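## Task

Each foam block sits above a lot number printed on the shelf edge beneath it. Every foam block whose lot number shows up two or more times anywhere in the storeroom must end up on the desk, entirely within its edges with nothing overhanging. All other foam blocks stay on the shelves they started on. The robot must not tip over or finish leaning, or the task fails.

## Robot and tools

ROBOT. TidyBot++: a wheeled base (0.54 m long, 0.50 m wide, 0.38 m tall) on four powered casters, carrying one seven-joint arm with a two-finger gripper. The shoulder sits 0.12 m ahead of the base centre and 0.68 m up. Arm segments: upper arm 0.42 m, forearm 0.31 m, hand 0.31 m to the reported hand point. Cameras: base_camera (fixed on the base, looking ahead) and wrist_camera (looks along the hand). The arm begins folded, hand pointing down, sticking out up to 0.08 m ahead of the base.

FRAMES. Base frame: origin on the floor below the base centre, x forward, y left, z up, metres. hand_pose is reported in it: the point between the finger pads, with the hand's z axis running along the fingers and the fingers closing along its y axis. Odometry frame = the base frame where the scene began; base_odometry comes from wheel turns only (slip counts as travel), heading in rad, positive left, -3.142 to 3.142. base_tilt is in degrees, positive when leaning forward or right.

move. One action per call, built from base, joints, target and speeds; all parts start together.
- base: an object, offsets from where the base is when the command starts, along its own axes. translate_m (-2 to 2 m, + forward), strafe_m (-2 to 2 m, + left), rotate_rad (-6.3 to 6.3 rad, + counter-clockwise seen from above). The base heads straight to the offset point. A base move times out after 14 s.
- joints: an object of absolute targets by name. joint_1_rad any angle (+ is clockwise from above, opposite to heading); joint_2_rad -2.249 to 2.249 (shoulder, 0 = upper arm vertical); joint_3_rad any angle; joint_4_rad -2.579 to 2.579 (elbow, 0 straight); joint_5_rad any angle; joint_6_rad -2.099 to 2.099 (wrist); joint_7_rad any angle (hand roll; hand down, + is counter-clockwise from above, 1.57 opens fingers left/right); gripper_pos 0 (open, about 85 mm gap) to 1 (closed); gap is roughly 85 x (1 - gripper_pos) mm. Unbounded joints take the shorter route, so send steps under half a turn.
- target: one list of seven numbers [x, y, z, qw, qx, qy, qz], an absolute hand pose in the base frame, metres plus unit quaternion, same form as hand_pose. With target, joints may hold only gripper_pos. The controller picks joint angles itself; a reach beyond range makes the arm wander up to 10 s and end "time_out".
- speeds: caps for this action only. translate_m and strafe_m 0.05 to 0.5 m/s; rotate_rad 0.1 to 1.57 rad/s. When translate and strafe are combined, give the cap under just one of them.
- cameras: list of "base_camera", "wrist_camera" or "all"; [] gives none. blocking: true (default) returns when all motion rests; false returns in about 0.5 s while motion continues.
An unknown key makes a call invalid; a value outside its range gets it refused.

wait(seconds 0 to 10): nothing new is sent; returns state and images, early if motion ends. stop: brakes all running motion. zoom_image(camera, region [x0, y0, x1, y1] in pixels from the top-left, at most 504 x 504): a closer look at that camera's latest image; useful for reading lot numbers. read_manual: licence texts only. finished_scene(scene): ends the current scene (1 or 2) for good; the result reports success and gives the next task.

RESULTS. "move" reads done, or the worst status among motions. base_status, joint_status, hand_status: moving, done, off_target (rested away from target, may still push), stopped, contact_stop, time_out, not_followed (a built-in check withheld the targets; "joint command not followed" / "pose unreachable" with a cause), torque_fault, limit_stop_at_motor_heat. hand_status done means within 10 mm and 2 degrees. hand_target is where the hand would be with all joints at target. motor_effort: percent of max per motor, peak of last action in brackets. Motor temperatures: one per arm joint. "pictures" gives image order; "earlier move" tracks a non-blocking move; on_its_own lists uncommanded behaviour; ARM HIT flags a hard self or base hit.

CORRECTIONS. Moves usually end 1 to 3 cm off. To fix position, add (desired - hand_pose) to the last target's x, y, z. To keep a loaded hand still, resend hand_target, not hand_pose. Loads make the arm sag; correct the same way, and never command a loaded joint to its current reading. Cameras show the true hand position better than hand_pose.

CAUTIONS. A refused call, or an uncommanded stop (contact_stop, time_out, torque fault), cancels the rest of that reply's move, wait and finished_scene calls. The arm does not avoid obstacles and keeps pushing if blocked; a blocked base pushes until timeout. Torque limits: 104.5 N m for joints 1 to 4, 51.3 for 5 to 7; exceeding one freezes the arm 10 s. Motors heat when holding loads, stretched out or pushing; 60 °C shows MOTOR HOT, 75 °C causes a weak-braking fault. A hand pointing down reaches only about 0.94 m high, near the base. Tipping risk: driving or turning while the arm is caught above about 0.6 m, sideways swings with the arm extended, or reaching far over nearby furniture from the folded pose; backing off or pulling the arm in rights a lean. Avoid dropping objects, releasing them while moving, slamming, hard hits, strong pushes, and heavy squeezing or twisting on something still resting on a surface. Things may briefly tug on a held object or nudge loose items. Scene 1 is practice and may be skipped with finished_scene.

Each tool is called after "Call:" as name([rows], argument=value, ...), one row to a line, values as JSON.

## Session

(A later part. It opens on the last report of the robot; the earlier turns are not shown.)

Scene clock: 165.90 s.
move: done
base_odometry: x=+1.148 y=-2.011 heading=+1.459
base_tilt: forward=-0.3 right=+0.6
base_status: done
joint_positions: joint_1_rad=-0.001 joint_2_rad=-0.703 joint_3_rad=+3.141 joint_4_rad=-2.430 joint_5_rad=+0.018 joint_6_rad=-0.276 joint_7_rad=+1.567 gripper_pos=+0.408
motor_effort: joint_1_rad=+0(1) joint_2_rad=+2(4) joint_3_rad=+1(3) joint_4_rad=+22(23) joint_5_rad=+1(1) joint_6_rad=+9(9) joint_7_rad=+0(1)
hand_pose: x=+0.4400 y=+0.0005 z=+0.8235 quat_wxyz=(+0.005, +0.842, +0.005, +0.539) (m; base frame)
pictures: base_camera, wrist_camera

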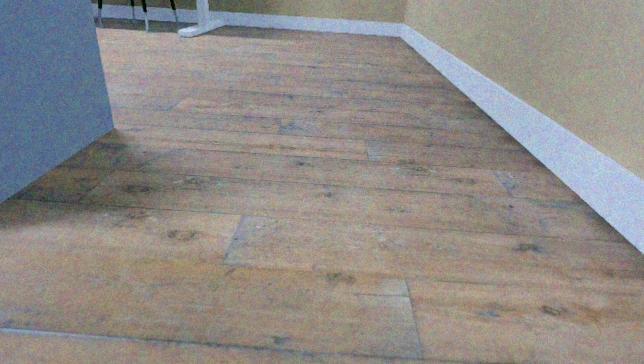

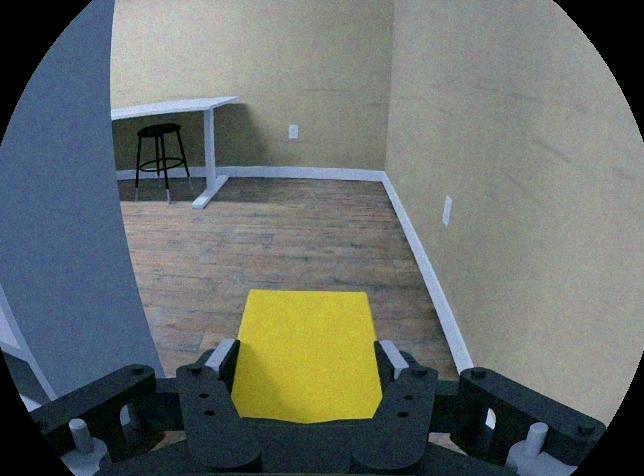

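Call:
move(base={"translate_m": 1.55}, cameras=["wrist_camera", "base_camera"])

Scene clock: 171.20 s.
move: done
base_odometry: x=+1.322 y=-0.471 heading=+1.458
base_tilt: forward=-0.3 right=+0.6
base_status: done
joint_positions: joint_1_rad=-0.001 joint_2_rad=-0.709 joint_3_rad=+3.141 joint_4_rad=-2.431 joint_5_rad=+0.018 joint_6_rad=-0.274 joint_7_rad=+1.567 gripper_pos=+0.408
motor_effort: joint_1_rad=+0(1) joint_2_rad=+2(4) joint_3_rad=+1(1) joint_4_rad=+22(23) joint_5_rad=+1(1) joint_6_rad=+8(9) joint_7_rad=+0(1)
hand_pose: x=+0.4394 y=+0.0005 z=+0.8254 quat_wxyz=(+0.005, +0.840, +0.005, +0.542) (m; base frame)
pictures: base_camera, wrist_camera

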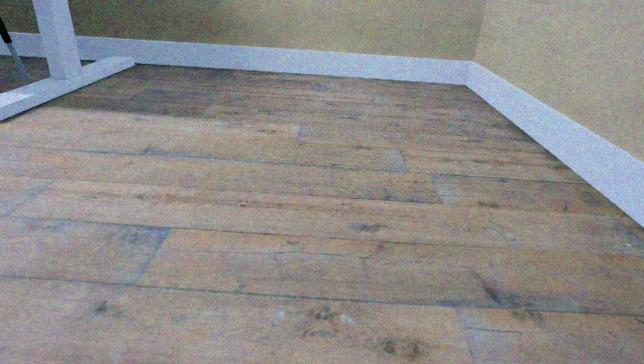

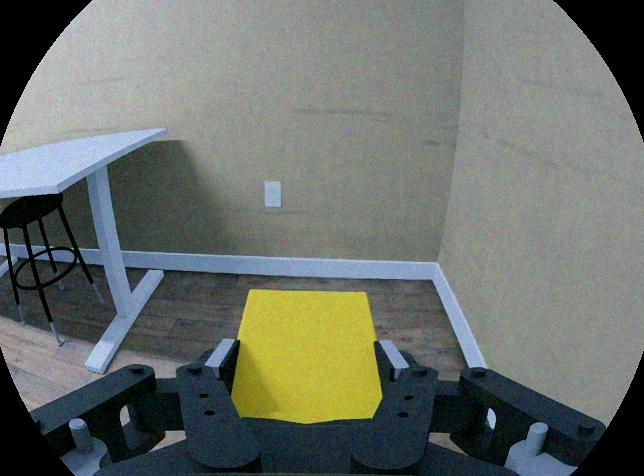

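Call:
move(base={"translate_m": 0.354, "strafe_m": 0.85, "rotate_rad": 0.02}, joints={"joint_1_rad": 0.0, "joint_2_rad": -0.065, "joint_3_rad": 3.14, "joint_4_rad": -2.195, "joint_5_rad": 0.02, "joint_6_rad": 0.2, "joint_7_rad": 1.57}, cameras=["wrist_camera", "base_camera"])

Scene clock: 175.93 s.
move: done
base_odometry: x=+0.517 y=-0.023 heading=+1.477
base_tilt: forward=-0.3 right=+0.6
base_status: done
joint_positions: joint_1_rad=-0.001 joint_2_rad=-0.082 joint_3_rad=+3.141 joint_4_rad=-2.211 joint_5_rad=+0.018 joint_6_rad=+0.143 joint_7_rad=+1.567 gripper_pos=+0.408
joint_status: all done
motor_effort: joint_1_rad=+0(3) joint_2_rad=-16(18) joint_3_rad=+1(2) joint_4_rad=+20(23) joint_5_rad=+1(1) joint_6_rad=+9(10) joint_7_rad=+0(1)
hand_pose: x=+0.6362 y=+0.0031 z=+0.8093 quat_wxyz=(+0.002, +0.837, +0.007, +0.546) (m; base frame)
pictures: base_camera, wrist_camera

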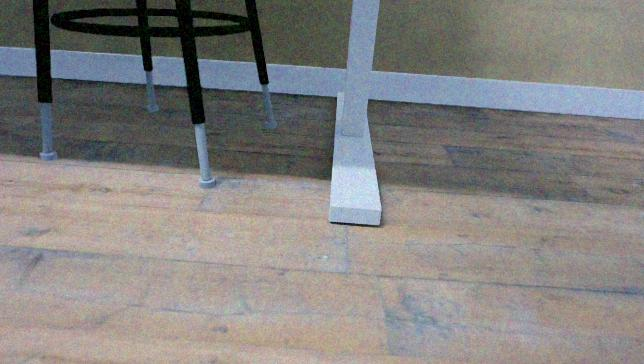

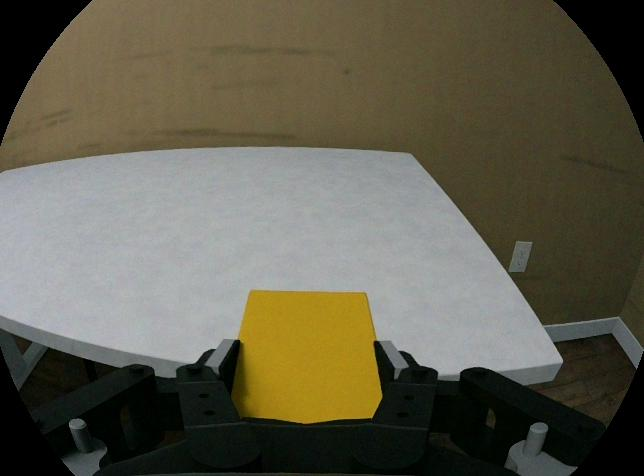

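Call:
move(base={"translate_m": 0.25}, joints={"joint_2_rad": -0.042, "joint_4_rad": -2.262, "joint_6_rad": 0.235}, cameras=[])

Call:
move(joints={"joint_2_rad": -0.005, "joint_4_rad": -2.30, "joint_6_rad": 0.305}, cameras=[])

Call:
move(joints={"joint_2_rad": 0.015, "joint_4_rad": -2.322, "joint_6_rad": 0.34}, cameras=["wrist_camera"])

Scene clock: 178.57 s.
move: done
base_odometry: x=+0.540 y=+0.226 heading=+1.478
base_tilt: forward=-0.3 right=+0.6
base_status: done
joint_positions: joint_1_rad=-0.001 joint_2_rad=-0.055 joint_3_rad=+3.141 joint_4_rad=-2.245 joint_5_rad=+0.018 joint_6_rad=+0.183 joint_7_rad=+1.567 gripper_pos=+0.408
joint_status: all done
motor_effort: joint_1_rad=+0(1) joint_2_rad=-16(19) joint_3_rad=+0(1) joint_4_rad=+19(21) joint_5_rad=+1(1) joint_6_rad=+8(10) joint_7_rad=+0(1)
hand_pose: x=+0.6340 y=+0.0033 z=+0.7877 quat_wxyz=(+0.002, +0.843, +0.008, +0.537) (m; base frame)
pictures: none

Scene clock: 179.53 s.
move: done
base_odometry: x=+0.540 y=+0.226 heading=+1.478
base_tilt: forward=-0.3 right=+0.6
joint_positions: joint_1_rad=-0.001 joint_2_rad=-0.023 joint_3_rad=+3.141 joint_4_rad=-2.276 joint_5_rad=+0.018 joint_6_rad=+0.255 joint_7_rad=+1.567 gripper_pos=+0.408
joint_status: all done
motor_effort: joint_1_rad=+0(1) joint_2_rad=-17(18) joint_3_rad=+0(0) joint_4_rad=+19(20) joint_5_rad=+1(1) joint_6_rad=+8(9) joint_7_rad=+0(1)
hand_pose: x=+0.6366 y=+0.0037 z=+0.7752 quat_wxyz=(+0.001, +0.841, +0.008, +0.541) (m; base frame)
pictures: none

Scene clock: 180.13 s.
move: done
base_odometry: x=+0.540 y=+0.226 heading=+1.478
base_tilt: forward=-0.3 right=+0.6
joint_positions: joint_1_rad=-0.001 joint_2_rad=-0.011 joint_3_rad=+3.141 joint_4_rad=-2.294 joint_5_rad=+0.018 joint_6_rad=+0.296 joint_7_rad=+1.567 gripper_pos=+0.408
joint_status: all done
motor_effort: joint_1_rad=+0(1) joint_2_rad=-16(17) joint_3_rad=+0(1) joint_4_rad=+18(19) joint_5_rad=+0(1) joint_6_rad=+8(9) joint_7_rad=+0(1)
hand_pose: x=+0.6368 y=+0.0039 z=+0.7711 quat_wxyz=(+0.001, +0.838, +0.008, +0.546) (m; base frame)
pictures: wrist_camera

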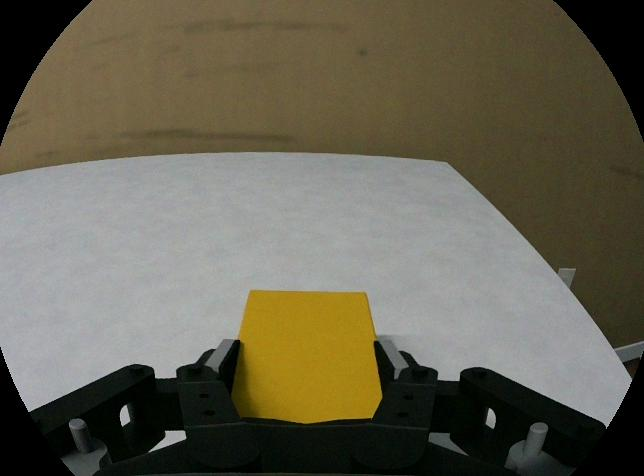

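Call:
move(joints={"joint_2_rad": 0.03, "joint_4_rad": -2.338, "joint_6_rad": 0.37}, cameras=[])

Scene clock: 180.87 s.
move: done
base_odometry: x=+0.540 y=+0.226 heading=+1.478
base_tilt: forward=-0.3 right=+0.6
joint_positions: joint_1_rad=-0.001 joint_2_rad=-0.005 joint_3_rad=+3.141 joint_4_rad=-2.308 joint_5_rad=+0.018 joint_6_rad=+0.329 joint_7_rad=+1.567 gripper_pos=+0.408
joint_status: all done
motor_effort: joint_1_rad=-1(1) joint_2_rad=-15(16) joint_3_rad=-1(1) joint_4_rad=+17(19) joint_5_rad=+1(1) joint_6_rad=+8(8) joint_7_rad=+0(1)
hand_pose: x=+0.6371 y=+0.0041 z=+0.7706 quat_wxyz=(+0.001, +0.834, +0.008, +0.551) (m; base frame)
pictures: none

Call:
move(joints={"joint_2_rad": 0.018, "joint_4_rad": -2.326, "joint_6_rad": 0.37, "gripper_pos": 0.25}, cameras=[])

Call:
move(joints={"gripper_pos": 0.0}, cameras=[])

Call:
move(base={"translate_m": -0.28}, cameras=["wrist_camera"])

Scene clock: 181.90 s.
move: done
base_odometry: x=+0.540 y=+0.226 heading=+1.478
base_tilt: forward=-0.3 right=+0.6
joint_positions: joint_1_rad=-0.001 joint_2_rad=+0.001 joint_3_rad=+3.141 joint_4_rad=-2.308 joint_5_rad=+0.018 joint_6_rad=+0.329 joint_7_rad=+1.567 gripper_pos=+0.250
joint_status: all done
motor_effort: joint_1_rad=+0(1) joint_2_rad=-17(18) joint_3_rad=+0(0) joint_4_rad=+18(18) joint_5_rad=+1(1) joint_6_rad=+8(9) joint_7_rad=+0(1)
hand_pose: x=+0.6377 y=+0.0041 z=+0.7671 quat_wxyz=(+0.001, +0.836, +0.008, +0.549) (m; base frame)
pictures: none

Scene clock: 182.57 s.
move: done
base_odometry: x=+0.540 y=+0.226 heading=+1.478
base_tilt: forward=-0.3 right=+0.6
joint_positions: joint_1_rad=-0.001 joint_2_rad=+0.001 joint_3_rad=+3.141 joint_4_rad=-2.308 joint_5_rad=+0.018 joint_6_rad=+0.329 joint_7_rad=+1.567 gripper_pos=+0.000
joint_status: all done
motor_effort: joint_1_rad=+0(1) joint_2_rad=-17(18) joint_3_rad=+0(0) joint_4_rad=+18(18) joint_5_rad=+1(1) joint_6_rad=+8(9) joint_7_rad=+0(1)
hand_pose: x=+0.6377 y=+0.0041 z=+0.7671 quat_wxyz=(+0.001, +0.836, +0.008, +0.549) (m; base frame)
pictures: none

Scene clock: 184.50 s.
move: done
base_odometry: x=+0.514 y=-0.053 heading=+1.479
base_tilt: forward=-0.3 right=+0.6
base_status: done
joint_positions: joint_1_rad=-0.001 joint_2_rad=+0.006 joint_3_rad=+3.141 joint_4_rad=-2.310 joint_5_rad=+0.018 joint_6_rad=+0.329 joint_7_rad=+1.567 gripper_pos=+0.000
motor_effort: joint_1_rad=+0(2) joint_2_rad=-17(19) joint_3_rad=+0(2) joint_4_rad=+17(19) joint_5_rad=+1(1) joint_6_rad=+8(9) joint_7_rad=+0(1)
hand_pose: x=+0.6374 y=+0.0041 z=+0.7639 quat_wxyz=(+0.001, +0.838, +0.008, +0.546) (m; base frame)
pictures: wrist_camera

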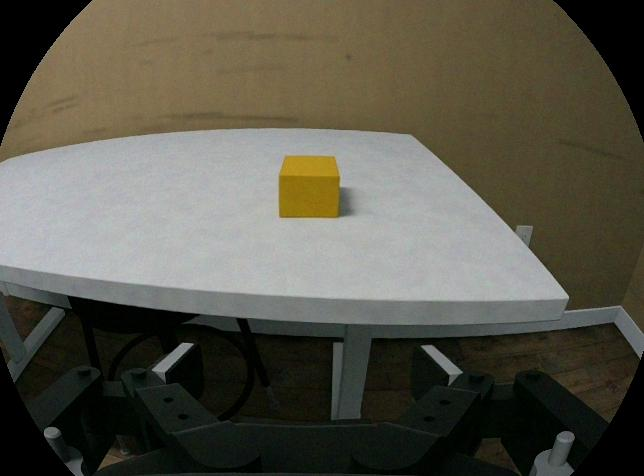

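Call:
move(base={"rotate_rad": 0.6}, joints={"joint_2_rad": -0.35, "joint_6_rad": 0.1}, cameras=["wrist_camera"])

Scene clock: 186.83 s.
move: done
base_odometry: x=+0.514 y=-0.053 heading=+2.079
base_tilt: forward=-0.3 right=+0.6
base_status: done
joint_positions: joint_1_rad=-0.001 joint_2_rad=-0.343 joint_3_rad=+3.138 joint_4_rad=-2.310 joint_5_rad=+0.018 joint_6_rad=+0.150 joint_7_rad=+1.567 gripper_pos=+0.000
joint_status: all done
motor_effort: joint_1_rad=+0(3) joint_2_rad=-8(19) joint_3_rad=+1(3) joint_4_rad=+21(22) joint_5_rad=+1(1) joint_6_rad=+9(9) joint_7_rad=+0(1)
hand_pose: x=+0.5695 y=+0.0044 z=+0.8811 quat_wxyz=(+0.002, +0.788, +0.008, +0.615) (m; base frame)
pictures: wrist_camera

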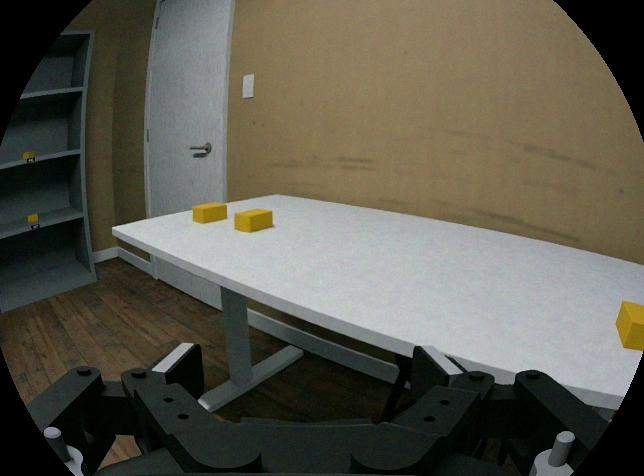

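Call:
finished_scene(scene=2)

The scene is finished: the task was done.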